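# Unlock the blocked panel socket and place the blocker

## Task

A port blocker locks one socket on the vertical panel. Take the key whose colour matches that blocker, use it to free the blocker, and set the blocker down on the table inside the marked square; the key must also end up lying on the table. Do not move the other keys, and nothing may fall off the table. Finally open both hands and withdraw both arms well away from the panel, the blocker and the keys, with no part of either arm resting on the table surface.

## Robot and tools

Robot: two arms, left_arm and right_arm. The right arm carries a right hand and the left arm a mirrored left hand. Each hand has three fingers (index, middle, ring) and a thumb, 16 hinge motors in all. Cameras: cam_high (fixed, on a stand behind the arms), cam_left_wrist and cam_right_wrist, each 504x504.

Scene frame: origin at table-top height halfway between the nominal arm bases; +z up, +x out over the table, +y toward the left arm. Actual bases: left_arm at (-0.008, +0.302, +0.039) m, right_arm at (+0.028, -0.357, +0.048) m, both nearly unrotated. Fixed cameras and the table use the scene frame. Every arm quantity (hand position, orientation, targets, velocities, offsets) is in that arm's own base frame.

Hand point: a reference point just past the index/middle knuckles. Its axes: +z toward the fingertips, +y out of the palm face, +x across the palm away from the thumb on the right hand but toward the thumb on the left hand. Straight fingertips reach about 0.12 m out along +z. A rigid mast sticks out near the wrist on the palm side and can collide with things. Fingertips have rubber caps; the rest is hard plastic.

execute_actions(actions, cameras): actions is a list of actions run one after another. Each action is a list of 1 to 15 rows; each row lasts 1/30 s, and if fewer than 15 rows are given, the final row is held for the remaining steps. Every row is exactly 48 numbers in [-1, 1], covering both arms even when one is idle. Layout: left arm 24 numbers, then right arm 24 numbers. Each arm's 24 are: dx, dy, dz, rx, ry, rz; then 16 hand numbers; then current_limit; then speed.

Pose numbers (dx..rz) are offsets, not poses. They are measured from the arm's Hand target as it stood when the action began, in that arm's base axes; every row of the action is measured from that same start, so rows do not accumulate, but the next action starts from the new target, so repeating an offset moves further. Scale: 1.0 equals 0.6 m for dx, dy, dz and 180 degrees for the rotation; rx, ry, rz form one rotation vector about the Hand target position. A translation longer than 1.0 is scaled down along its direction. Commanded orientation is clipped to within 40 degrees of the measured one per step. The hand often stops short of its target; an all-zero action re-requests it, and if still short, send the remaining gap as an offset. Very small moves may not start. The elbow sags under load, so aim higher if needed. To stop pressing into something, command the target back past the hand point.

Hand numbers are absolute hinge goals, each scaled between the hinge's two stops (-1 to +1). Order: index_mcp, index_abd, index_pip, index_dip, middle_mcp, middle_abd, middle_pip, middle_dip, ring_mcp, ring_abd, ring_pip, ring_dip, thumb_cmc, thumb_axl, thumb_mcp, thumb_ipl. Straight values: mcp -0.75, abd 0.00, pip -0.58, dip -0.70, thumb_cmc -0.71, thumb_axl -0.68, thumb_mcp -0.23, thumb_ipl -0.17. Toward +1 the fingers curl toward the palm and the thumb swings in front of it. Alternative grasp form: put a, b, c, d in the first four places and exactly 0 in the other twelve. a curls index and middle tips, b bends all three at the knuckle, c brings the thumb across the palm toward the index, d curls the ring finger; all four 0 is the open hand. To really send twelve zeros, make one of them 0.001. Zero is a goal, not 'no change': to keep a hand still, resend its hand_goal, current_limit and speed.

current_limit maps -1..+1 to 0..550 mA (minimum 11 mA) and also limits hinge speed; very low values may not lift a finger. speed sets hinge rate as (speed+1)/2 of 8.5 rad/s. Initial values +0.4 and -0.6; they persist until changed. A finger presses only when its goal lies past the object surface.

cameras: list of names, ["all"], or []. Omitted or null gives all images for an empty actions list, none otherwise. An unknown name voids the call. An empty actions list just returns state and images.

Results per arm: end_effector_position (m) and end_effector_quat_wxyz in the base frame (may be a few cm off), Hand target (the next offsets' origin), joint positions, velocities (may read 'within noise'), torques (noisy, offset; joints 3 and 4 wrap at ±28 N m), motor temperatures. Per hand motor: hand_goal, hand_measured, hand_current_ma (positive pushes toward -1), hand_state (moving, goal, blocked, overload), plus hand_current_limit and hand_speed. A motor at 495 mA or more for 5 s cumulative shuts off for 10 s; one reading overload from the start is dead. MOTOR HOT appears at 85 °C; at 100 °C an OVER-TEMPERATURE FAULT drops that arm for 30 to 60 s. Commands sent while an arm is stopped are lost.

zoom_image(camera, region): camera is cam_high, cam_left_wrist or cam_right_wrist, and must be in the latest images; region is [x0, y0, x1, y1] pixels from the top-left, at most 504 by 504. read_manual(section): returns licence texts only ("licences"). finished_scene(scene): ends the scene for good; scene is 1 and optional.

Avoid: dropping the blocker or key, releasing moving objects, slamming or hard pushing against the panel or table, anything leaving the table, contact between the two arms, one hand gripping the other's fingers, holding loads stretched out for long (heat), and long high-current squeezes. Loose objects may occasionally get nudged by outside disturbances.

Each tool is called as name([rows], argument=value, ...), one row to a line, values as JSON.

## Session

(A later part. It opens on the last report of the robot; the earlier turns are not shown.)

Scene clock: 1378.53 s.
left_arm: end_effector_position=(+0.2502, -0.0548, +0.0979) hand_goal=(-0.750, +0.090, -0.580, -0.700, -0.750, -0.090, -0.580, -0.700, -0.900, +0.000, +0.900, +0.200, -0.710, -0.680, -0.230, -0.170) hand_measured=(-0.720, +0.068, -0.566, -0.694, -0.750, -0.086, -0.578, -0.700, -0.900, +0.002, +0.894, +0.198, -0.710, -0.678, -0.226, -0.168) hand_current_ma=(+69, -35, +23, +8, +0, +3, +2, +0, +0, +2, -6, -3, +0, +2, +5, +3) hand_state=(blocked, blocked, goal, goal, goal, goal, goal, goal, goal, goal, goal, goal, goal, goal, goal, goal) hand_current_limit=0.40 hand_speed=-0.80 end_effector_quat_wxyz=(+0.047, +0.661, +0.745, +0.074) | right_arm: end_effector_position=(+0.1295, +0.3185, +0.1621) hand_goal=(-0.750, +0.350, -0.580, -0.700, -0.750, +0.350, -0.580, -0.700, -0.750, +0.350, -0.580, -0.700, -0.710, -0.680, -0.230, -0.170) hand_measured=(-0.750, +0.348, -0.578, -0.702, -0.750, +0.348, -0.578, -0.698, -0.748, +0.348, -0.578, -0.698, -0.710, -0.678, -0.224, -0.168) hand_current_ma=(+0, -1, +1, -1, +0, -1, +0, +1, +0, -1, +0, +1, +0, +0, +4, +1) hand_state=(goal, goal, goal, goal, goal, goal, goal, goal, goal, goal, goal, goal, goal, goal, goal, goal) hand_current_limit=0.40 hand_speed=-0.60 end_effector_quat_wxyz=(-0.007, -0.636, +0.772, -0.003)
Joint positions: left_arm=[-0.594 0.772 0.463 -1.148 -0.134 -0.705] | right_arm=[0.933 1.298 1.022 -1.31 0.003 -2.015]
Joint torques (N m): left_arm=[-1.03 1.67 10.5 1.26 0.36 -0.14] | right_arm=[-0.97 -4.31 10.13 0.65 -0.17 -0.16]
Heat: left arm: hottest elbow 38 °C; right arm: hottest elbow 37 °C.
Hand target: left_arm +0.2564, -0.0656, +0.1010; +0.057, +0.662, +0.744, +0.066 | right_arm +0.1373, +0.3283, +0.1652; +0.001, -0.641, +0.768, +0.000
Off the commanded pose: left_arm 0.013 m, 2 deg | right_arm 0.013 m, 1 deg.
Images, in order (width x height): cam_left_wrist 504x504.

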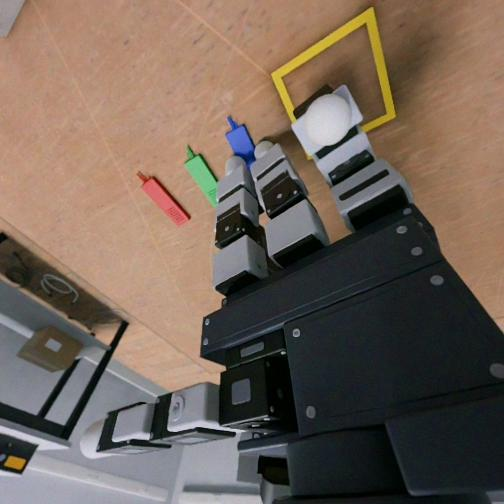

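execute_actions([
  [[0,0,0.005,-0.008,-0.001,0,-0.75,-0.02,-0.58,-0.7,-0.75,0.02,-0.58,-0.7,-0.9,0,0.9,0.2,-0.71,-0.68,-0.23,-0.17,0.4,-0.8,0,0,0,0,0,0,-0.75,0.35,-0.58,-0.7,-0.75,0.35,-0.58,-0.7,-0.75,0.35,-0.58,-0.7,-0.71,-0.68,-0.23,-0.17,0.4,-0.6]],
  [[0,0,0.05,0,0,0,-0.75,-0.02,-0.58,-0.7,-0.75,0.02,-0.58,-0.7,-0.9,0,0.9,0.2,-0.71,-0.68,-0.23,-0.17,0.4,-0.8,0,0,0,0,0,0,-0.75,0.35,-0.58,-0.7,-0.75,0.35,-0.58,-0.7,-0.75,0.35,-0.58,-0.7,-0.71,-0.68,-0.23,-0.17,0.4,-0.6]],
], cameras=["cam_left_wrist","cam_right_wrist","cam_high"])

zoom_image(camera="cam_left_wrist", region=[190, 80, 310, 200])

zoom_image(camera="cam_right_wrist", region=[380, 150, 480, 250])

zoom_image(camera="cam_high", region=[140, 100, 250, 210])

Scene clock: 1442.40 s.
left_arm: end_effector_position=(+0.2454, -0.0587, +0.1101) hand_goal=(-0.750, -0.020, -0.580, -0.700, -0.750, +0.020, -0.580, -0.700, -0.900, +0.000, +0.900, +0.200, -0.710, -0.680, -0.230, -0.170) hand_measured=(-0.748, -0.020, -0.578, -0.698, -0.750, +0.018, -0.578, -0.700, -0.900, +0.002, +0.894, +0.198, -0.710, -0.678, -0.226, -0.168) hand_current_ma=(+2, +0, +2, +2, +0, -2, +2, +0, +0, +2, -6, -3, +0, +2, +5, +3) hand_state=(goal, goal, goal, goal, goal, goal, goal, goal, goal, goal, goal, goal, goal, goal, goal, goal) hand_current_limit=0.40 hand_speed=-0.80 end_effector_quat_wxyz=(+0.044, +0.664, +0.744, +0.056) | right_arm: end_effector_position=(+0.1295, +0.3185, +0.1621) hand_goal=(-0.750, +0.350, -0.580, -0.700, -0.750, +0.350, -0.580, -0.700, -0.750, +0.350, -0.580, -0.700, -0.710, -0.680, -0.230, -0.170) hand_measured=(-0.750, +0.348, -0.578, -0.702, -0.750, +0.348, -0.578, -0.698, -0.748, +0.348, -0.578, -0.698, -0.710, -0.678, -0.224, -0.168) hand_current_ma=(+0, -1, +1, -1, +0, -1, +0, +1, +0, -1, +0, +1, +0, +0, +4, +1) hand_state=(goal, goal, goal, goal, goal, goal, goal, goal, goal, goal, goal, goal, goal, goal, goal, goal) hand_current_limit=0.40 hand_speed=-0.60 end_effector_quat_wxyz=(-0.007, -0.636, +0.772, -0.003)
Joint positions: left_arm=[-0.594 0.753 0.499 -1.214 -0.099 -0.703] | right_arm=[0.933 1.298 1.022 -1.31 0.003 -2.015]
Joint torques (N m): left_arm=[0.5 -0.21 12.96 -0.13 -0.21 -0.02] | right_arm=[-1.14 -4.25 10.17 0.69 -0.16 -0.15]
Heat: left arm: hottest elbow 40 °C; right arm: hottest elbow 38 °C.
Hand target: left_arm +0.2564, -0.0656, +0.1339; +0.067, +0.661, +0.745, +0.058 | right_arm +0.1373, +0.3283, +0.1652; +0.001, -0.641, +0.768, +0.000
Off the commanded pose: left_arm 0.027 m, 3 deg | right_arm 0.013 m, 1 deg.

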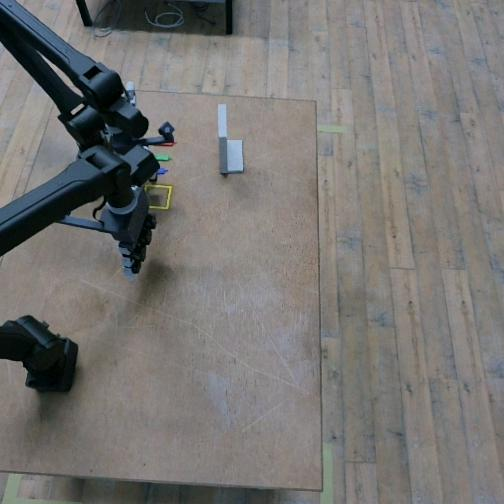

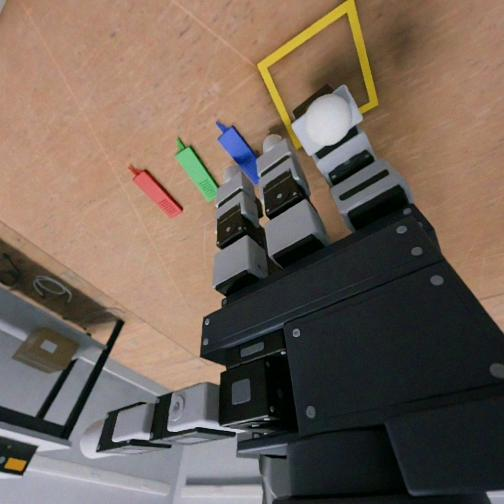

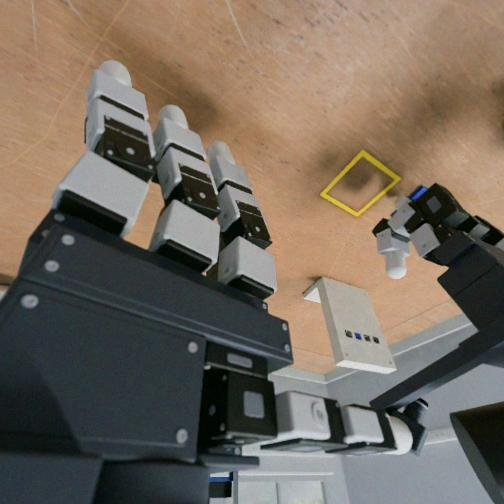

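Scaled by 4.200 from the camera's 504x504 image, which has a finer 720x720 frame.

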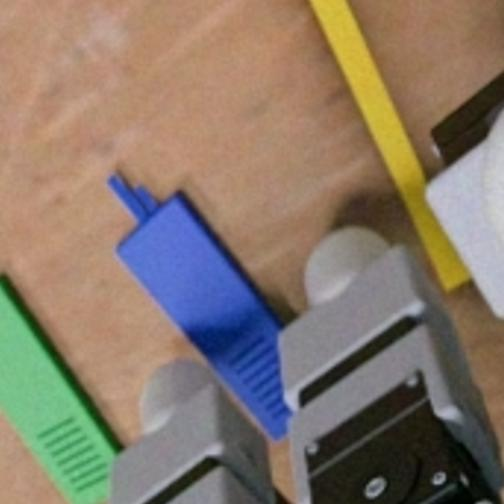

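Scaled by 5.040 from the camera's 504x504 image, which has a finer 720x720 frame.

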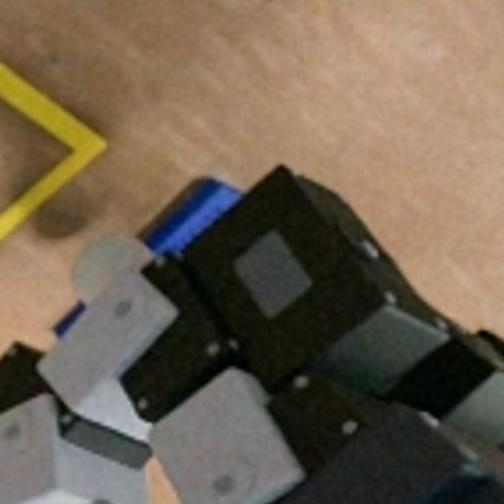

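Scaled by 4.582 from the camera's 504x504 image, which has a finer 720x720 frame.

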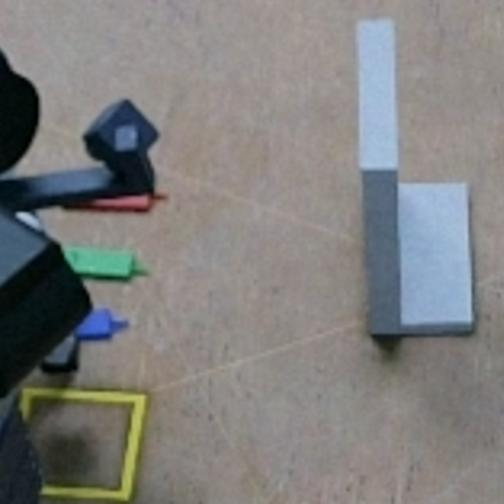

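execute_actions(actions=[], cameras=["cam_left_wrist", "cam_right_wrist", "cam_high"])

Scene clock: 1493.53 s.
left_arm: end_effector_position=(+0.2453, -0.0587, +0.1101) hand_goal=(-0.750, -0.020, -0.580, -0.700, -0.750, +0.020, -0.580, -0.700, -0.900, +0.000, +0.900, +0.200, -0.710, -0.680, -0.230, -0.170) hand_measured=(-0.748, -0.020, -0.578, -0.698, -0.750, +0.018, -0.578, -0.700, -0.900, +0.002, +0.894, +0.198, -0.710, -0.678, -0.226, -0.168) hand_current_ma=(+2, +0, +2, +2, +0, -2, +2, +0, +0, +2, -6, -3, +0, +2, +5, +3) hand_state=(goal, goal, goal, goal, goal, goal, goal, goal, goal, goal, goal, goal, goal, goal, goal, goal) hand_current_limit=0.40 hand_speed=-0.80 end_effector_quat_wxyz=(+0.044, +0.664, +0.744, +0.056) | right_arm: end_effector_position=(+0.1295, +0.3185, +0.1621) hand_goal=(-0.750, +0.350, -0.580, -0.700, -0.750, +0.350, -0.580, -0.700, -0.750, +0.350, -0.580, -0.700, -0.710, -0.680, -0.230, -0.170) hand_measured=(-0.750, +0.348, -0.578, -0.702, -0.750, +0.348, -0.578, -0.698, -0.748, +0.348, -0.578, -0.698, -0.710, -0.678, -0.224, -0.168) hand_current_ma=(+0, -1, +1, -1, +0, -1, +0, +1, +0, -1, +0, +1, +0, +0, +4, +1) hand_state=(goal, goal, goal, goal, goal, goal, goal, goal, goal, goal, goal, goal, goal, goal, goal, goal) hand_current_limit=0.40 hand_speed=-0.60 end_effector_quat_wxyz=(-0.007, -0.636, +0.772, -0.003)
Joint positions: left_arm=[-0.594 0.753 0.499 -1.214 -0.099 -0.703] | right_arm=[0.933 1.298 1.022 -1.31 0.003 -2.015]
Joint velocities: left_arm=[within noise] | right_arm=[-0.005 -0.005 0.002 -0.002 -0.154 -0.022]
Joint torques (N m): left_arm=[0.44 -0.21 12.96 -0.12 -0.21 -0.01] | right_arm=[-1.14 -4.25 10.15 0.68 -0.16 -0.15]
Motor temperatures (°C): left_arm=[25 30 42 24 25 25] | right_arm=[24 28 38 24 26 25]
Heat: left arm: hottest elbow 42 °C; right arm: hottest elbow 38 °C.
Hand target: left_arm +0.2563, -0.0656, +0.1339; +0.067, +0.661, +0.745, +0.057 | right_arm +0.1373, +0.3283, +0.1652; +0.001, -0.641, +0.768, +0.000
Off the commanded pose: left_arm 0.027 m, 3 deg | right_arm 0.013 m, 1 deg.

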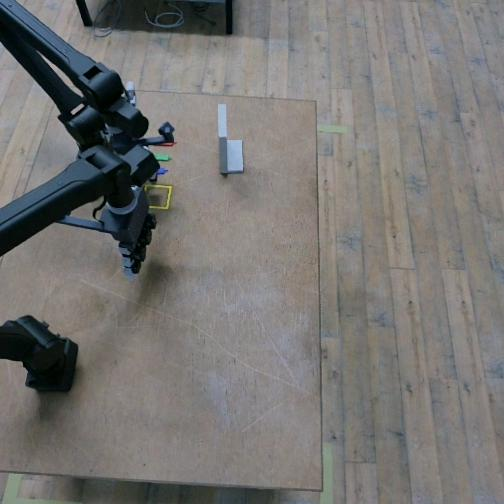

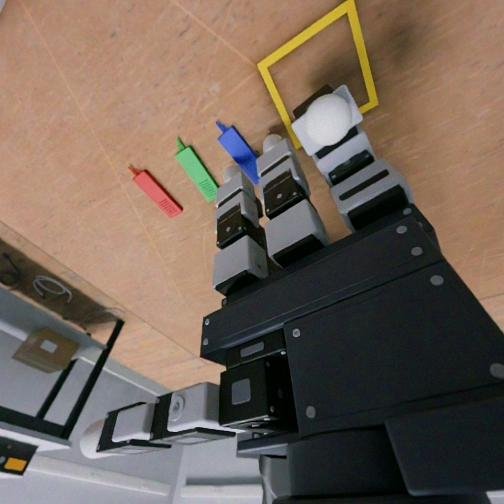

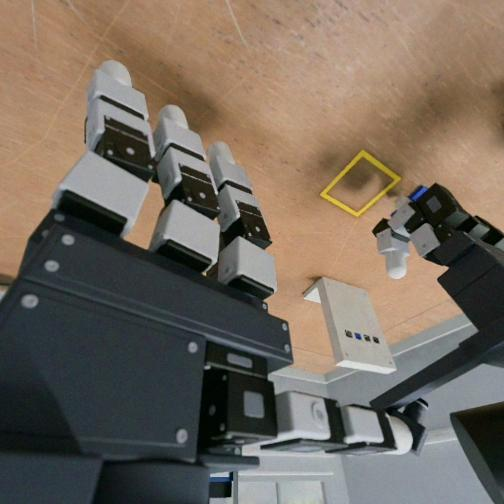

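execute_actions([
  [[-0.006,0.007,-0.009,0,0,0,-0.75,-0.02,-0.58,-0.7,-0.75,0.02,-0.58,-0.7,-0.9,0,0.9,0.2,-0.71,-0.68,-0.23,-0.17,0.4,-0.8,0,0,0,0,0,0,-0.75,0.35,-0.58,-0.7,-0.75,0.35,-0.58,-0.7,-0.75,0.35,-0.58,-0.7,-0.71,-0.68,-0.23,-0.17,0.4,-0.6],[-0.012,0.014,-0.018,0,0,0,-0.75,-0.02,-0.58,-0.7,-0.75,0.02,-0.58,-0.7,-0.9,0,0.9,0.2,-0.71,-0.68,-0.23,-0.17,0.4,-0.8,0,0,0,0,0,0,-0.75,0.35,-0.58,-0.7,-0.75,0.35,-0.58,-0.7,-0.75,0.35,-0.58,-0.7,-0.71,-0.68,-0.23,-0.17,0.4,-0.6],[-0.018,0.021,-0.027,0,0,0,-0.75,-0.02,-0.58,-0.7,-0.75,0.02,-0.58,-0.7,-0.9,0,0.9,0.2,-0.71,-0.68,-0.23,-0.17,0.4,-0.8,0,0,0,0,0,0,-0.75,0.35,-0.58,-0.7,-0.75,0.35,-0.58,-0.7,-0.75,0.35,-0.58,-0.7,-0.71,-0.68,-0.23,-0.17,0.4,-0.6],[-0.0232,0.0285,-0.0367,0,0,0,-0.75,-0.02,-0.58,-0.7,-0.75,0.02,-0.58,-0.7,-0.9,0,0.9,0.2,-0.71,-0.68,-0.23,-0.17,0.4,-0.8,0,0,0,0,0,0,-0.75,0.35,-0.58,-0.7,-0.75,0.35,-0.58,-0.7,-0.75,0.35,-0.58,-0.7,-0.71,-0.68,-0.23,-0.17,0.4,-0.6]],
], cameras=["cam_left_wrist", "cam_right_wrist"])

zoom_image(camera="cam_left_wrist", region=[190, 80, 310, 200])

zoom_image(camera="cam_right_wrist", region=[310, 120, 504, 314])

Scene clock: 1517.57 s.
left_arm: end_effector_position=(+0.2432, -0.0506, +0.1145) hand_goal=(-0.750, -0.020, -0.580, -0.700, -0.750, +0.020, -0.580, -0.700, -0.900, +0.000, +0.900, +0.200, -0.710, -0.680, -0.230, -0.170) hand_measured=(-0.748, -0.020, -0.578, -0.698, -0.750, +0.018, -0.578, -0.700, -0.900, +0.002, +0.894, +0.198, -0.710, -0.678, -0.226, -0.168) hand_current_ma=(+2, +0, +2, +2, +0, -2, +2, +0, +0, +2, -6, -3, +0, +2, +5, +3) hand_state=(goal, goal, goal, goal, goal, goal, goal, goal, goal, goal, goal, goal, goal, goal, goal, goal) hand_current_limit=0.40 hand_speed=-0.80 end_effector_quat_wxyz=(+0.066, +0.662, +0.745, +0.058) | right_arm: end_effector_position=(+0.1295, +0.3185, +0.1621) hand_goal=(-0.750, +0.350, -0.580, -0.700, -0.750, +0.350, -0.580, -0.700, -0.750, +0.350, -0.580, -0.700, -0.710, -0.680, -0.230, -0.170) hand_measured=(-0.750, +0.348, -0.578, -0.702, -0.750, +0.348, -0.578, -0.698, -0.748, +0.348, -0.578, -0.698, -0.710, -0.678, -0.224, -0.168) hand_current_ma=(+0, -1, +1, -1, +0, -1, +0, +1, +0, -1, +0, +1, +0, +0, +4, +1) hand_state=(goal, goal, goal, goal, goal, goal, goal, goal, goal, goal, goal, goal, goal, goal, goal, goal) hand_current_limit=0.40 hand_speed=-0.60 end_effector_quat_wxyz=(-0.007, -0.636, +0.772, -0.003)
Joint positions: left_arm=[-0.557 0.684 0.478 -1.214 -0.092 -0.669] | right_arm=[0.933 1.298 1.022 -1.31 0.003 -2.015]
Joint torques (N m): left_arm=[0.79 0.5 8.9 0.75 -0.2 0.06] | right_arm=[-1.08 -4.31 10.14 0.68 -0.16 -0.15]
Heat: left arm: hottest elbow 42 °C; right arm: hottest elbow 38 °C.
Hand target: left_arm +0.2424, -0.0485, +0.1119; +0.067, +0.661, +0.745, +0.057 | right_arm +0.1373, +0.3283, +0.1652; +0.001, -0.641, +0.768, +0.000
Off the commanded pose: left_arm 0.004 m, 0 deg | right_arm 0.013 m, 1 deg.
Images, in order (width x height): cam_left_wrist 504x504, cam_right_wrist 504x504.

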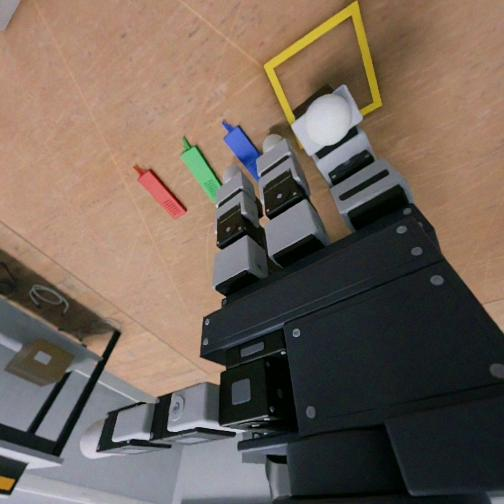

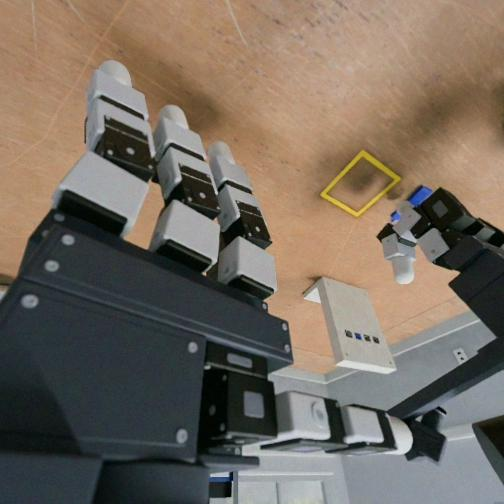

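Scaled by 4.200 from the camera's 504x504 image, which has a finer 720x720 frame.

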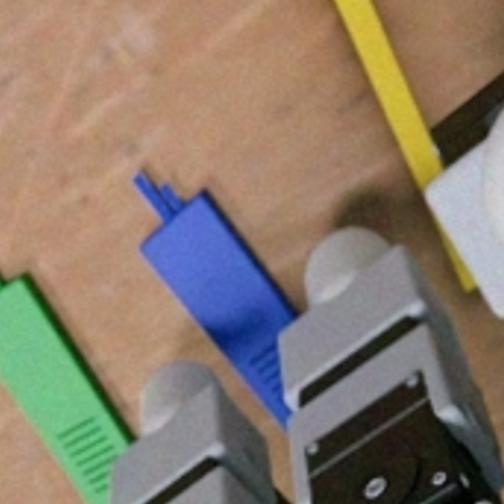

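Scaled by 2.598 from the camera's 504x504 image, which has a finer 720x720 frame.

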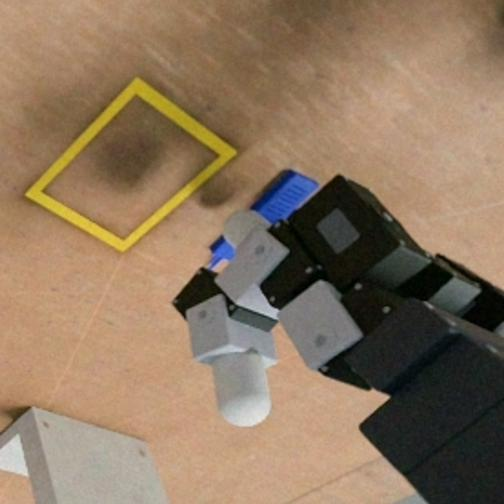

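execute_actions([
  [[0.002,0.005,-0.006,0,0,0,-0.75,-0.02,-0.58,-0.7,-0.75,0.02,-0.58,-0.7,-0.9,0,0.9,0.2,-0.71,-0.68,-0.23,-0.17,0.4,-0.8,0,0,0,0,0,0,-0.75,0.35,-0.58,-0.7,-0.75,0.35,-0.58,-0.7,-0.75,0.35,-0.58,-0.7,-0.71,-0.68,-0.23,-0.17,0.4,-0.6],[0.0033,0.0085,-0.012,0,0,0,-0.75,-0.02,-0.58,-0.7,-0.75,0.02,-0.58,-0.7,-0.9,0,0.9,0.2,-0.71,-0.68,-0.23,-0.17,0.4,-0.8,0,0,0,0,0,0,-0.75,0.35,-0.58,-0.7,-0.75,0.35,-0.58,-0.7,-0.75,0.35,-0.58,-0.7,-0.71,-0.68,-0.23,-0.17,0.4,-0.6],[0.0033,0.0085,-0.016,0,0,0,-0.75,-0.02,-0.58,-0.7,-0.75,0.02,-0.58,-0.7,-0.9,0,0.9,0.2,-0.71,-0.68,-0.23,-0.17,0.4,-0.8,0,0,0,0,0,0,-0.75,0.35,-0.58,-0.7,-0.75,0.35,-0.58,-0.7,-0.75,0.35,-0.58,-0.7,-0.71,-0.68,-0.23,-0.17,0.4,-0.6]],
], cameras=["cam_left_wrist", "cam_right_wrist"])

zoom_image(camera="cam_left_wrist", region=[190, 80, 310, 200])

zoom_image(camera="cam_right_wrist", region=[360, 160, 480, 280])

Scene clock: 1540.53 s.
left_arm: end_effector_position=(+0.2432, -0.0443, +0.1048) hand_goal=(-0.750, -0.020, -0.580, -0.700, -0.750, +0.020, -0.580, -0.700, -0.900, +0.000, +0.900, +0.200, -0.710, -0.680, -0.230, -0.170) hand_measured=(-0.748, -0.020, -0.578, -0.698, -0.750, +0.018, -0.578, -0.700, -0.900, +0.002, +0.894, +0.198, -0.710, -0.678, -0.226, -0.168) hand_current_ma=(+2, +0, +2, +2, +0, -2, +2, +0, +0, +2, -6, -3, +0, +2, +5, +3) hand_state=(goal, goal, goal, goal, goal, goal, goal, goal, goal, goal, goal, goal, goal, goal, goal, goal) hand_current_limit=0.40 hand_speed=-0.80 end_effector_quat_wxyz=(+0.063, +0.662, +0.745, +0.058) | right_arm: end_effector_position=(+0.1295, +0.3185, +0.1621) hand_goal=(-0.750, +0.350, -0.580, -0.700, -0.750, +0.350, -0.580, -0.700, -0.750, +0.350, -0.580, -0.700, -0.710, -0.680, -0.230, -0.170) hand_measured=(-0.750, +0.348, -0.578, -0.702, -0.750, +0.348, -0.578, -0.698, -0.748, +0.348, -0.578, -0.698, -0.710, -0.678, -0.224, -0.168) hand_current_ma=(+0, -1, +1, -1, +0, -1, +0, +1, +0, -1, +0, +1, +0, +0, +4, +1) hand_state=(goal, goal, goal, goal, goal, goal, goal, goal, goal, goal, goal, goal, goal, goal, goal, goal) hand_current_limit=0.40 hand_speed=-0.60 end_effector_quat_wxyz=(-0.007, -0.636, +0.772, -0.003)
Joint positions: left_arm=[-0.522 0.684 0.453 -1.193 -0.087 -0.633] | right_arm=[0.933 1.298 1.022 -1.31 0.003 -2.015]
Joint torques (N m): left_arm=[0.79 0.79 8.77 1.14 -0.19 0] | right_arm=[-1.03 -4.37 10.15 0.7 -0.16 -0.16]
Heat: left arm: hottest elbow 41 °C; right arm: hottest elbow 38 °C.
Hand target: left_arm +0.2444, -0.0435, +0.1023; +0.067, +0.661, +0.745, +0.057 | right_arm +0.1373, +0.3283, +0.1652; +0.001, -0.641, +0.768, +0.000
Off the commanded pose: left_arm 0.003 m, 0 deg | right_arm 0.013 m, 1 deg.
Images, in order (width x height): cam_left_wrist 504x504, cam_right_wrist 504x504.

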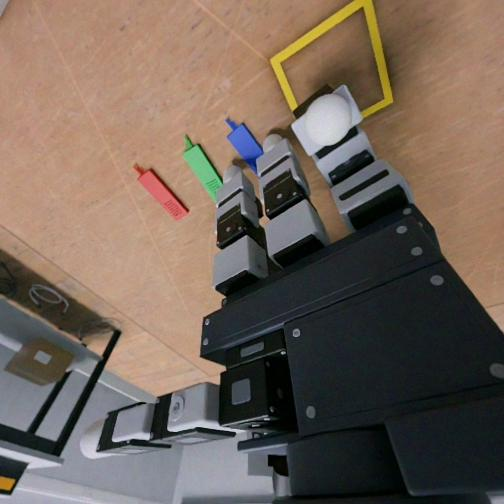

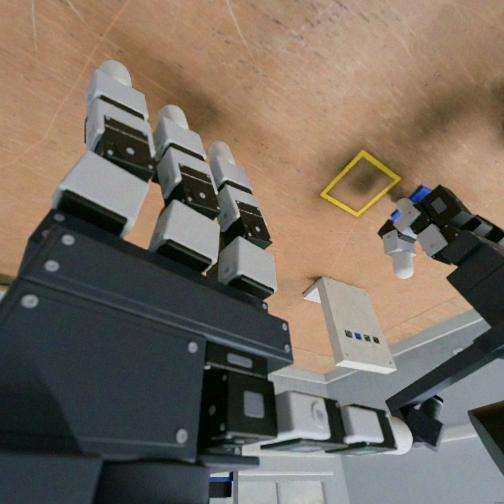

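Scaled by 4.200 from the camera's 504x504 image, which has a finer 720x720 frame.

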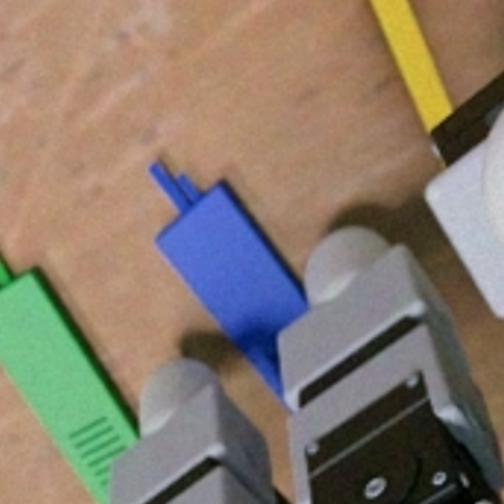

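Scaled by 4.200 from the camera's 504x504 image, which has a finer 720x720 frame.

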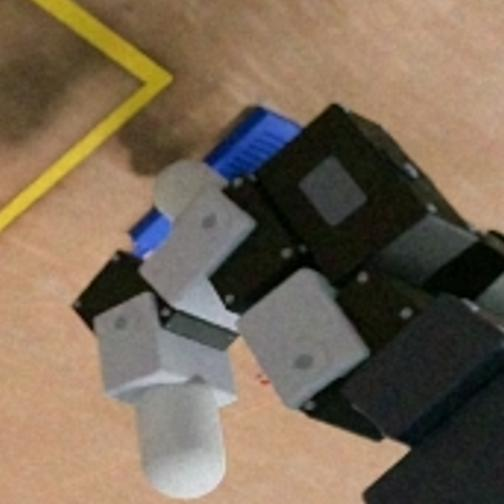

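execute_actions([
  [[0.0035,0.0005,-0.004,0,0,0,-0.75,-0.02,-0.58,-0.7,-0.75,0.02,-0.58,-0.7,-0.9,0,0.9,0.2,-0.71,-0.68,-0.23,-0.17,0.4,-0.8,0,0,0,0,0,0,-0.75,0.35,-0.58,-0.7,-0.75,0.35,-0.58,-0.7,-0.75,0.35,-0.58,-0.7,-0.71,-0.68,-0.23,-0.17,0.4,-0.6],[0.0066,0.001,-0.008,0,0,0,-0.75,-0.02,-0.58,-0.7,-0.75,0.02,-0.58,-0.7,-0.9,0,0.9,0.2,-0.71,-0.68,-0.23,-0.17,0.4,-0.8,0,0,0,0,0,0,-0.75,0.35,-0.58,-0.7,-0.75,0.35,-0.58,-0.7,-0.75,0.35,-0.58,-0.7,-0.71,-0.68,-0.23,-0.17,0.4,-0.6],[0.0066,0.001,-0.011,0,0,0,-0.75,-0.02,-0.58,-0.7,-0.75,0.02,-0.58,-0.7,-0.9,0,0.9,0.2,-0.71,-0.68,-0.23,-0.17,0.4,-0.8,0,0,0,0,0,0,-0.75,0.35,-0.58,-0.7,-0.75,0.35,-0.58,-0.7,-0.75,0.35,-0.58,-0.7,-0.71,-0.68,-0.23,-0.17,0.4,-0.6]],
], cameras=["cam_left_wrist", "cam_right_wrist"])

zoom_image(camera="cam_left_wrist", region=[190, 80, 310, 200])

zoom_image(camera="cam_right_wrist", region=[360, 160, 480, 280])

Scene clock: 1570.07 s.
left_arm: end_effector_position=(+0.2478, -0.0440, +0.1012) hand_goal=(-0.750, -0.020, -0.580, -0.700, -0.750, +0.020, -0.580, -0.700, -0.900, +0.000, +0.900, +0.200, -0.710, -0.680, -0.230, -0.170) hand_measured=(-0.748, -0.020, -0.578, -0.698, -0.750, +0.018, -0.578, -0.700, -0.900, +0.002, +0.894, +0.198, -0.710, -0.678, -0.226, -0.168) hand_current_ma=(+2, +0, +2, +2, +0, -2, +2, +0, +0, +2, -6, -3, +0, +2, +5, +3) hand_state=(goal, goal, goal, goal, goal, goal, goal, goal, goal, goal, goal, goal, goal, goal, goal, goal) hand_current_limit=0.40 hand_speed=-0.80 end_effector_quat_wxyz=(+0.069, +0.661, +0.745, +0.059) | right_arm: end_effector_position=(+0.1295, +0.3185, +0.1621) hand_goal=(-0.750, +0.350, -0.580, -0.700, -0.750, +0.350, -0.580, -0.700, -0.750, +0.350, -0.580, -0.700, -0.710, -0.680, -0.230, -0.170) hand_measured=(-0.750, +0.348, -0.578, -0.702, -0.750, +0.348, -0.578, -0.698, -0.748, +0.348, -0.578, -0.698, -0.710, -0.678, -0.224, -0.168) hand_current_ma=(+0, -1, +1, -1, +0, -1, +0, +1, +0, -1, +0, +1, +0, +0, +4, +1) hand_state=(goal, goal, goal, goal, goal, goal, goal, goal, goal, goal, goal, goal, goal, goal, goal, goal) hand_current_limit=0.40 hand_speed=-0.60 end_effector_quat_wxyz=(-0.007, -0.636, +0.772, -0.003)
Joint positions: left_arm=[-0.506 0.693 0.443 -1.16 -0.084 -0.618] | right_arm=[0.933 1.298 1.022 -1.31 0.003 -2.015]
Joint torques (N m): left_arm=[0.79 1.55 8.68 1.25 -0.18 0.06] | right_arm=[-1.14 -4.31 10.13 0.73 -0.17 -0.15]
Heat: left arm: hottest elbow 38 °C; right arm: hottest elbow 38 °C.
Hand target: left_arm +0.2484, -0.0428, +0.0957; +0.067, +0.661, +0.745, +0.057 | right_arm +0.1373, +0.3283, +0.1652; +0.001, -0.641, +0.768, +0.000
Off the commanded pose: left_arm 0.006 m, 0 deg | right_arm 0.013 m, 1 deg.
Images, in order (width x height): cam_left_wrist 504x504, cam_right_wrist 504x504.

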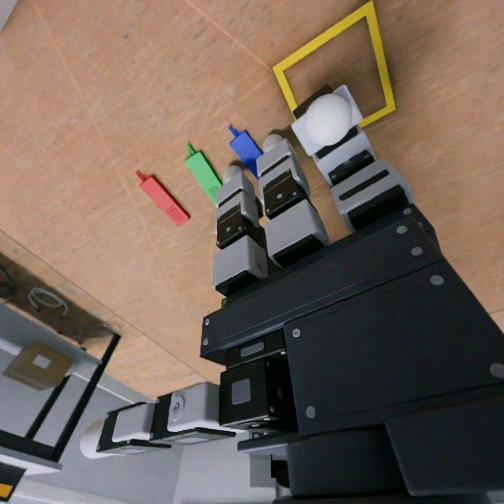

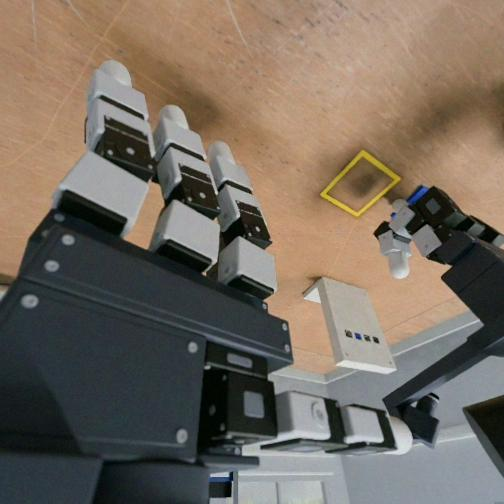

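Scaled by 4.200 from the camera's 504x504 image, which has a finer 720x720 frame.

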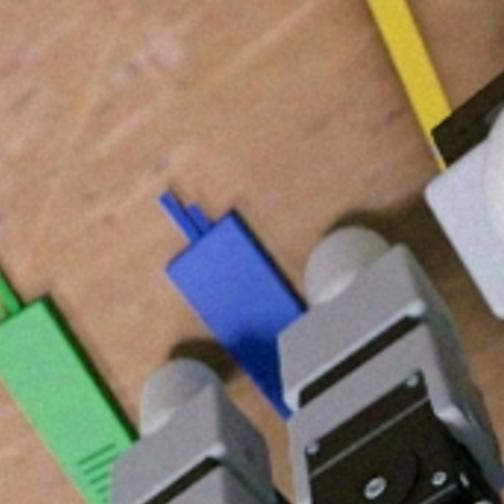

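Scaled by 4.200 from the camera's 504x504 image, which has a finer 720x720 frame.

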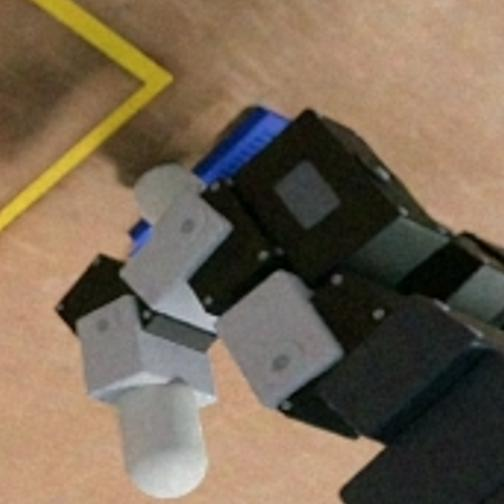

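execute_actions([
  [[-0.003,-0.0005,-0.003,0,0,0,-0.75,-0.02,-0.58,-0.7,-0.75,0.02,-0.58,-0.7,-0.9,0,0.9,0.2,-0.71,-0.68,-0.23,-0.17,0.4,-0.8,0,0,0,0,0,0,-0.75,0.35,-0.58,-0.7,-0.75,0.35,-0.58,-0.7,-0.75,0.35,-0.58,-0.7,-0.71,-0.68,-0.23,-0.17,0.4,-0.6],[-0.006,-0.001,-0.006,0,0,0,-0.75,-0.02,-0.58,-0.7,-0.75,0.02,-0.58,-0.7,-0.9,0,0.9,0.2,-0.71,-0.68,-0.23,-0.17,0.4,-0.8,0,0,0,0,0,0,-0.75,0.35,-0.58,-0.7,-0.75,0.35,-0.58,-0.7,-0.75,0.35,-0.58,-0.7,-0.71,-0.68,-0.23,-0.17,0.4,-0.6],[-0.007,-0.001,-0.0085,0,0,0,-0.75,-0.02,-0.58,-0.7,-0.75,0.02,-0.58,-0.7,-0.9,0,0.9,0.2,-0.71,-0.68,-0.23,-0.17,0.4,-0.8,0,0,0,0,0,0,-0.75,0.35,-0.58,-0.7,-0.75,0.35,-0.58,-0.7,-0.75,0.35,-0.58,-0.7,-0.71,-0.68,-0.23,-0.17,0.4,-0.6]],
], cameras=["cam_left_wrist", "cam_right_wrist"])

zoom_image(camera="cam_left_wrist", region=[190, 80, 310, 200])

zoom_image(camera="cam_right_wrist", region=[360, 160, 480, 280])

Scene clock: 1595.90 s.
left_arm: end_effector_position=(+0.2459, -0.0428, +0.0968) hand_goal=(-0.750, -0.020, -0.580, -0.700, -0.750, +0.020, -0.580, -0.700, -0.900, +0.000, +0.900, +0.200, -0.710, -0.680, -0.230, -0.170) hand_measured=(-0.748, -0.022, -0.578, -0.698, -0.750, +0.018, -0.578, -0.700, -0.900, +0.002, +0.894, +0.198, -0.710, -0.678, -0.226, -0.168) hand_current_ma=(+2, -1, +1, +2, +1, -1, +2, +0, +0, +2, -6, -3, +0, +2, +5, +3) hand_state=(goal, goal, goal, goal, goal, goal, goal, goal, goal, goal, goal, goal, goal, goal, goal, goal) hand_current_limit=0.40 hand_speed=-0.80 end_effector_quat_wxyz=(+0.066, +0.661, +0.745, +0.059) | right_arm: end_effector_position=(+0.1295, +0.3185, +0.1621) hand_goal=(-0.750, +0.350, -0.580, -0.700, -0.750, +0.350, -0.580, -0.700, -0.750, +0.350, -0.580, -0.700, -0.710, -0.680, -0.230, -0.170) hand_measured=(-0.750, +0.348, -0.578, -0.702, -0.750, +0.348, -0.578, -0.698, -0.748, +0.348, -0.578, -0.698, -0.710, -0.678, -0.224, -0.168) hand_current_ma=(+0, -1, +1, -1, +0, -1, +0, +1, +0, -1, +0, +1, +0, +0, +4, +1) hand_state=(goal, goal, goal, goal, goal, goal, goal, goal, goal, goal, goal, goal, goal, goal, goal, goal) hand_current_limit=0.40 hand_speed=-0.60 end_effector_quat_wxyz=(-0.007, -0.636, +0.772, -0.003)
Joint positions: left_arm=[-0.506 0.693 0.433 -1.154 -0.085 -0.618] | right_arm=[0.933 1.298 1.022 -1.31 0.003 -2.015]
Joint torques (N m): left_arm=[-0.62 1.03 8.21 1.22 -0.26 -0.11] | right_arm=[-1.14 -4.31 10.13 0.7 -0.16 -0.16]
Heat: left arm: hottest elbow 38 °C; right arm: hottest elbow 38 °C.
Hand target: left_arm +0.2441, -0.0433, +0.0905; +0.067, +0.661, +0.745, +0.058 | right_arm +0.1373, +0.3283, +0.1652; +0.001, -0.641, +0.768, +0.000
Off the commanded pose: left_arm 0.007 m, 0 deg | right_arm 0.013 m, 1 deg.
Images, in order (width x height): cam_left_wrist 504x504, cam_right_wrist 504x504.

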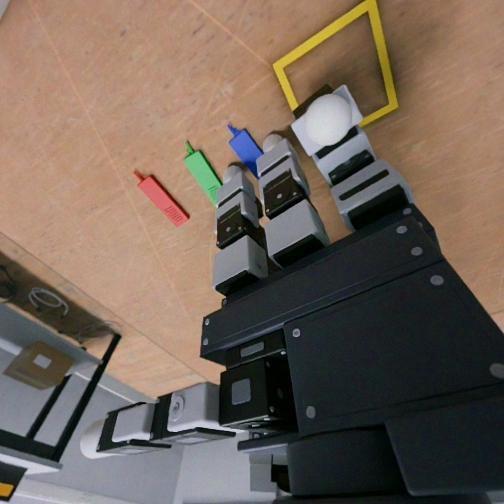

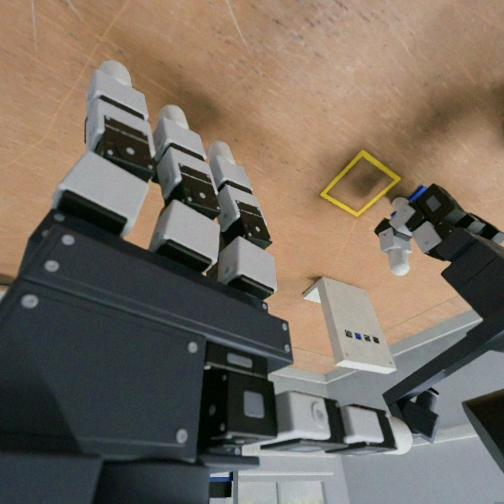

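Scaled by 4.200 from the camera's 504x504 image, which has a finer 720x720 frame.

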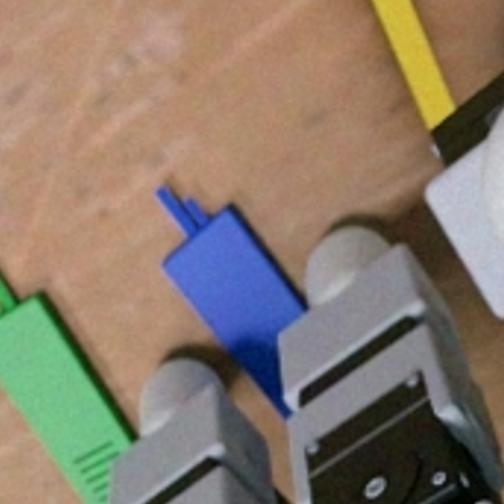

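Scaled by 4.200 from the camera's 504x504 image, which has a finer 720x720 frame.

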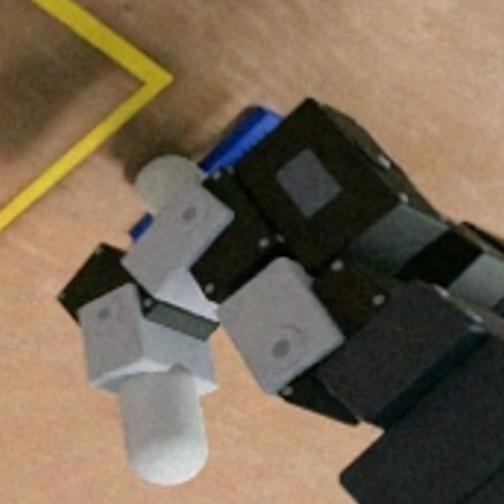

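execute_actions([
  [[0,0,0.005,0,0,0,-0.75,-0.02,-0.58,-0.7,-0.75,0.02,-0.58,-0.7,-0.9,0,0.9,0.2,-0.71,-0.68,-0.23,-0.17,0.4,-0.8,0,0,0,0,0,0,-0.75,0.35,-0.58,-0.7,-0.75,0.35,-0.58,-0.7,-0.75,0.35,-0.58,-0.7,-0.71,-0.68,-0.23,-0.17,0.4,-0.6],[0,0,0.01,0,0,0,-0.75,-0.02,-0.58,-0.7,-0.75,0.02,-0.58,-0.7,-0.9,0,0.9,0.2,-0.71,-0.68,-0.23,-0.17,0.4,-0.8,0,0,0,0,0,0,-0.75,0.35,-0.58,-0.7,-0.75,0.35,-0.58,-0.7,-0.75,0.35,-0.58,-0.7,-0.71,-0.68,-0.23,-0.17,0.4,-0.6],[0,0,0.015,0,0,0,-0.75,-0.02,-0.58,-0.7,-0.75,0.02,-0.58,-0.7,-0.9,0,0.9,0.2,-0.71,-0.68,-0.23,-0.17,0.4,-0.8,0,0,0,0,0,0,-0.75,0.35,-0.58,-0.7,-0.75,0.35,-0.58,-0.7,-0.75,0.35,-0.58,-0.7,-0.71,-0.68,-0.23,-0.17,0.4,-0.6],[0,0,0.02,0,0,0,-0.75,-0.02,-0.58,-0.7,-0.75,0.02,-0.58,-0.7,-0.9,0,0.9,0.2,-0.71,-0.68,-0.23,-0.17,0.4,-0.8,0,0,0,0,0,0,-0.75,0.35,-0.58,-0.7,-0.75,0.35,-0.58,-0.7,-0.75,0.35,-0.58,-0.7,-0.71,-0.68,-0.23,-0.17,0.4,-0.6]],
], cameras=["cam_left_wrist", "cam_right_wrist"])

zoom_image(camera="cam_left_wrist", region=[190, 80, 310, 200])

zoom_image(camera="cam_right_wrist", region=[360, 160, 480, 280])

Scene clock: 1614.03 s.
left_arm: end_effector_position=(+0.2446, -0.0421, +0.0970) hand_goal=(-0.750, -0.020, -0.580, -0.700, -0.750, +0.020, -0.580, -0.700, -0.900, +0.000, +0.900, +0.200, -0.710, -0.680, -0.230, -0.170) hand_measured=(-0.744, -0.018, -0.578, -0.698, -0.750, +0.018, -0.578, -0.700, -0.900, +0.002, +0.894, +0.198, -0.710, -0.678, -0.226, -0.168) hand_current_ma=(+9, +1, +2, +2, +1, -1, +2, +0, +0, +2, -6, -3, +0, +2, +5, +3) hand_state=(goal, goal, goal, goal, goal, goal, goal, goal, goal, goal, goal, goal, goal, goal, goal, goal) hand_current_limit=0.40 hand_speed=-0.80 end_effector_quat_wxyz=(+0.065, +0.661, +0.745, +0.058) | right_arm: end_effector_position=(+0.1295, +0.3185, +0.1621) hand_goal=(-0.750, +0.350, -0.580, -0.700, -0.750, +0.350, -0.580, -0.700, -0.750, +0.350, -0.580, -0.700, -0.710, -0.680, -0.230, -0.170) hand_measured=(-0.750, +0.348, -0.578, -0.702, -0.750, +0.348, -0.578, -0.698, -0.748, +0.348, -0.578, -0.698, -0.710, -0.678, -0.224, -0.168) hand_current_ma=(+0, -1, +1, -1, +0, -1, +0, +1, +0, -1, +0, +1, +0, +0, +4, +1) hand_state=(goal, goal, goal, goal, goal, goal, goal, goal, goal, goal, goal, goal, goal, goal, goal, goal) hand_current_limit=0.40 hand_speed=-0.60 end_effector_quat_wxyz=(-0.007, -0.636, +0.772, -0.003)
Joint positions: left_arm=[-0.506 0.689 0.433 -1.162 -0.085 -0.618] | right_arm=[0.933 1.298 1.022 -1.31 0.003 -2.015]
Joint torques (N m): left_arm=[-0.5 0.44 10.24 -0.13 -0.26 -0.1] | right_arm=[-1.03 -4.25 10.13 0.69 -0.16 -0.15]
Heat: left arm: hottest elbow 38 °C; right arm: hottest elbow 38 °C.
Hand target: left_arm +0.2441, -0.0433, +0.1025; +0.067, +0.661, +0.745, +0.058 | right_arm +0.1373, +0.3283, +0.1652; +0.001, -0.641, +0.768, +0.000
Off the commanded pose: left_arm 0.006 m, 0 deg | right_arm 0.013 m, 1 deg.
Images, in order (width x height): cam_left_wrist 504x504, cam_right_wrist 504x504.

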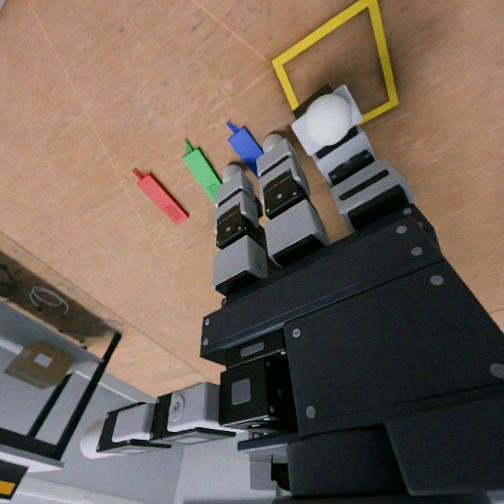

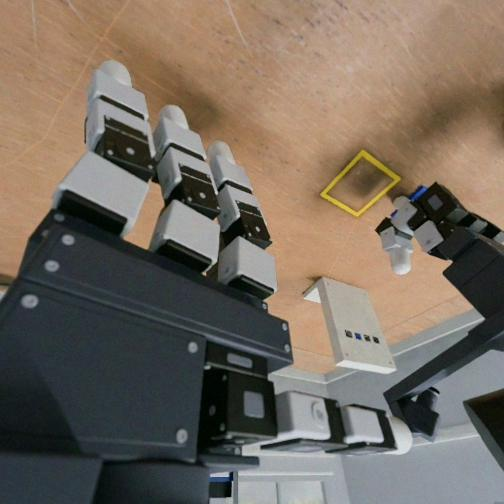

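Scaled by 4.200 from the camera's 504x504 image, which has a finer 720x720 frame.

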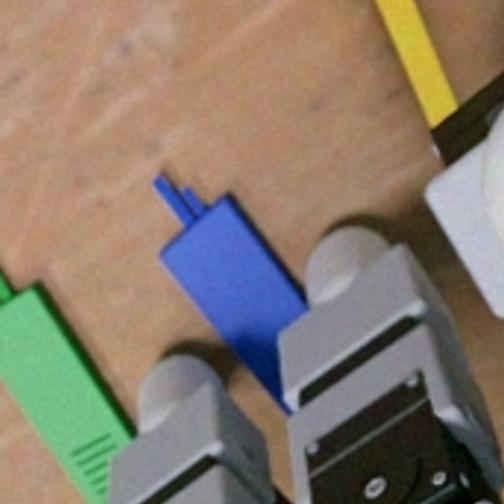

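Scaled by 4.200 from the camera's 504x504 image, which has a finer 720x720 frame.

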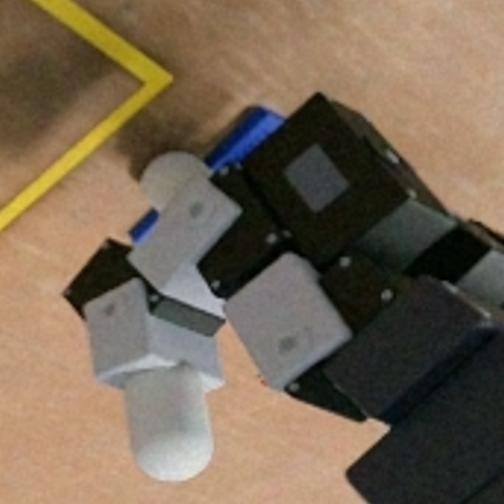

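execute_actions([
  [[0,0,0.004,0,0,0,-0.75,-0.02,-0.58,-0.7,-0.75,0.02,-0.58,-0.7,-0.9,0,0.9,0.2,-0.71,-0.68,-0.23,-0.17,0.4,-0.8,0,0,0,0,0,0,-0.75,0.35,-0.58,-0.7,-0.75,0.35,-0.58,-0.7,-0.75,0.35,-0.58,-0.7,-0.71,-0.68,-0.23,-0.17,0.4,-0.6],[0,0,0.008,0,0,0,-0.75,-0.02,-0.58,-0.7,-0.75,0.02,-0.58,-0.7,-0.9,0,0.9,0.2,-0.71,-0.68,-0.23,-0.17,0.4,-0.8,0,0,0,0,0,0,-0.75,0.35,-0.58,-0.7,-0.75,0.35,-0.58,-0.7,-0.75,0.35,-0.58,-0.7,-0.71,-0.68,-0.23,-0.17,0.4,-0.6],[0,0,0.012,0,0,0,-0.75,-0.02,-0.58,-0.7,-0.75,0.02,-0.58,-0.7,-0.9,0,0.9,0.2,-0.71,-0.68,-0.23,-0.17,0.4,-0.8,0,0,0,0,0,0,-0.75,0.35,-0.58,-0.7,-0.75,0.35,-0.58,-0.7,-0.75,0.35,-0.58,-0.7,-0.71,-0.68,-0.23,-0.17,0.4,-0.6]],
], cameras=["cam_left_wrist"])

zoom_image(camera="cam_left_wrist", region=[190, 80, 310, 200])

Scene clock: 1626.43 s.
left_arm: end_effector_position=(+0.2398, -0.0394, +0.0961) hand_goal=(-0.750, -0.020, -0.580, -0.700, -0.750, +0.020, -0.580, -0.700, -0.900, +0.000, +0.900, +0.200, -0.710, -0.680, -0.230, -0.170) hand_measured=(-0.748, -0.018, -0.578, -0.698, -0.746, +0.020, -0.578, -0.700, -0.900, +0.002, +0.894, +0.198, -0.710, -0.678, -0.226, -0.168) hand_current_ma=(+2, +1, +2, +2, +4, +0, +2, +0, +0, +2, -6, -3, +0, +2, +5, +3) hand_state=(goal, goal, goal, goal, goal, goal, goal, goal, goal, goal, goal, goal, goal, goal, goal, goal) hand_current_limit=0.40 hand_speed=-0.80 end_effector_quat_wxyz=(+0.056, +0.662, +0.745, +0.056) | right_arm: end_effector_position=(+0.1295, +0.3185, +0.1621) hand_goal=(-0.750, +0.350, -0.580, -0.700, -0.750, +0.350, -0.580, -0.700, -0.750, +0.350, -0.580, -0.700, -0.710, -0.680, -0.230, -0.170) hand_measured=(-0.750, +0.348, -0.578, -0.702, -0.750, +0.348, -0.578, -0.698, -0.748, +0.348, -0.578, -0.698, -0.710, -0.678, -0.224, -0.168) hand_current_ma=(+0, -1, +1, -1, +0, -1, +0, +1, +0, -1, +0, +1, +0, +0, +4, +1) hand_state=(goal, goal, goal, goal, goal, goal, goal, goal, goal, goal, goal, goal, goal, goal, goal, goal) hand_current_limit=0.40 hand_speed=-0.60 end_effector_quat_wxyz=(-0.007, -0.636, +0.772, -0.003)
Joint positions: left_arm=[-0.506 0.683 0.433 -1.186 -0.085 -0.618] | right_arm=[0.933 1.298 1.022 -1.31 0.003 -2.015]
Joint torques (N m): left_arm=[-0.44 0.5 11.47 -0.17 -0.25 -0.09] | right_arm=[-1.14 -4.31 10.14 0.7 -0.16 -0.15]
Heat: left arm: hottest elbow 38 °C; right arm: hottest elbow 38 °C.
Hand target: left_arm +0.2441, -0.0433, +0.1097; +0.067, +0.661, +0.745, +0.058 | right_arm +0.1373, +0.3283, +0.1652; +0.001, -0.641, +0.768, +0.000
Off the commanded pose: left_arm 0.015 m, 1 deg | right_arm 0.013 m, 1 deg.
Images, in order (width x height): cam_left_wrist 504x504.

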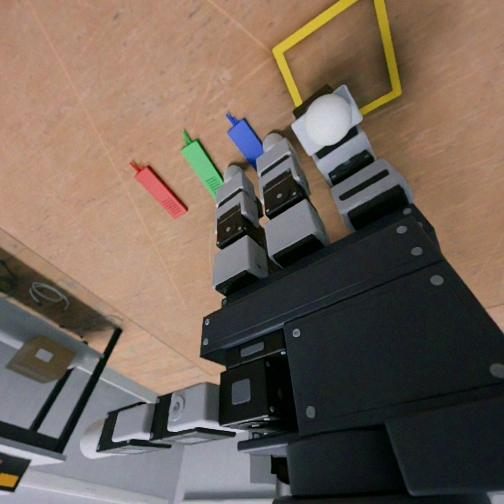

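Scaled by 4.200 from the camera's 504x504 image, which has a finer 720x720 frame.

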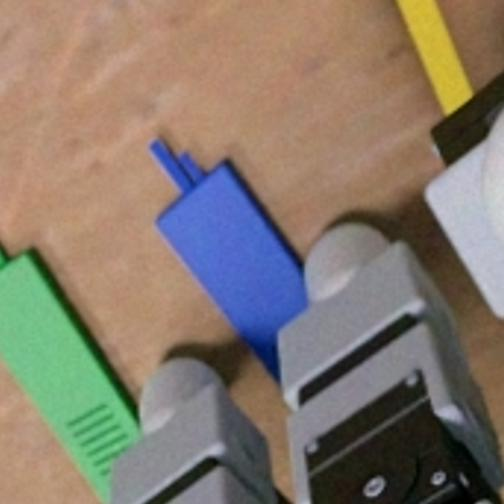

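execute_actions([
  [[0.003,-0.004,0.004,0,0,0,-0.75,-0.02,-0.58,-0.7,-0.75,0.02,-0.58,-0.7,-0.9,0,0.9,0.2,-0.71,-0.68,-0.23,-0.17,0.4,-0.8,0,0,0,0,0,0,-0.75,0.35,-0.58,-0.7,-0.75,0.35,-0.58,-0.7,-0.75,0.35,-0.58,-0.7,-0.71,-0.68,-0.23,-0.17,0.4,-0.6],[0.006,-0.008,0.008,0,0,0,-0.75,-0.02,-0.58,-0.7,-0.75,0.02,-0.58,-0.7,-0.9,0,0.9,0.2,-0.71,-0.68,-0.23,-0.17,0.4,-0.8,0,0,0,0,0,0,-0.75,0.35,-0.58,-0.7,-0.75,0.35,-0.58,-0.7,-0.75,0.35,-0.58,-0.7,-0.71,-0.68,-0.23,-0.17,0.4,-0.6]],
], cameras=["cam_left_wrist"])

zoom_image(camera="cam_left_wrist", region=[190, 80, 310, 200])

Scene clock: 1646.47 s.
left_arm: end_effector_position=(+0.2388, -0.0407, +0.0959) hand_goal=(-0.750, -0.020, -0.580, -0.700, -0.750, +0.020, -0.580, -0.700, -0.900, +0.000, +0.900, +0.200, -0.710, -0.680, -0.230, -0.170) hand_measured=(-0.748, -0.018, -0.578, -0.698, -0.746, +0.020, -0.578, -0.700, -0.900, +0.002, +0.894, +0.198, -0.710, -0.678, -0.226, -0.168) hand_current_ma=(+2, +1, +2, +2, +6, +0, +2, +0, +0, +2, -6, -3, +0, +2, +5, +3) hand_state=(goal, goal, goal, goal, goal, goal, goal, goal, goal, goal, goal, goal, goal, goal, goal, goal) hand_current_limit=0.40 hand_speed=-0.80 end_effector_quat_wxyz=(+0.056, +0.662, +0.746, +0.056) | right_arm: end_effector_position=(+0.1295, +0.3185, +0.1621) hand_goal=(-0.750, +0.350, -0.580, -0.700, -0.750, +0.350, -0.580, -0.700, -0.750, +0.350, -0.580, -0.700, -0.710, -0.680, -0.230, -0.170) hand_measured=(-0.750, +0.348, -0.578, -0.702, -0.750, +0.348, -0.578, -0.698, -0.748, +0.348, -0.578, -0.698, -0.710, -0.678, -0.224, -0.168) hand_current_ma=(+0, -1, +1, -1, +0, -1, +0, +1, +0, -1, +0, +1, +0, +0, +4, +1) hand_state=(goal, goal, goal, goal, goal, goal, goal, goal, goal, goal, goal, goal, goal, goal, goal, goal) hand_current_limit=0.40 hand_speed=-0.60 end_effector_quat_wxyz=(-0.007, -0.636, +0.772, -0.003)
Joint positions: left_arm=[-0.517 0.683 0.433 -1.187 -0.085 -0.63] | right_arm=[0.933 1.298 1.022 -1.31 0.003 -2.015]
Joint torques (N m): left_arm=[-0.85 1.79 12.82 -0.13 -0.32 -0.09] | right_arm=[-1.14 -4.37 10.15 0.69 -0.16 -0.15]
Heat: left arm: hottest elbow 40 °C; right arm: hottest elbow 38 °C.
Hand target: left_arm +0.2477, -0.0482, +0.1145; +0.067, +0.661, +0.745, +0.057 | right_arm +0.1373, +0.3283, +0.1652; +0.001, -0.641, +0.768, +0.000
Off the commanded pose: left_arm 0.022 m, 1 deg | right_arm 0.013 m, 1 deg.
Images, in order (width x height): cam_left_wrist 504x504.

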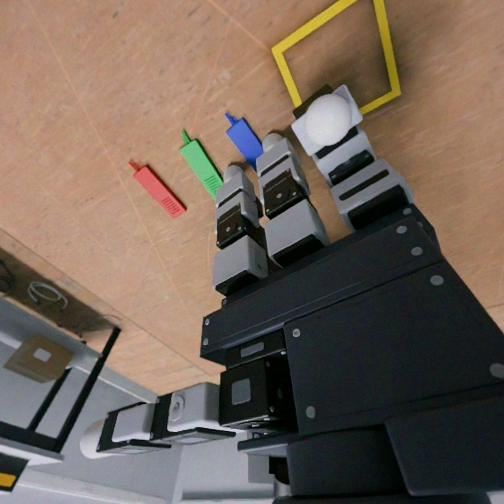

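Scaled by 4.200 from the camera's 504x504 image, which has a finer 720x720 frame.

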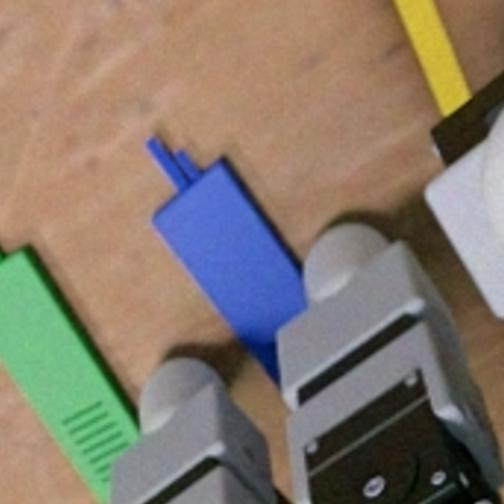

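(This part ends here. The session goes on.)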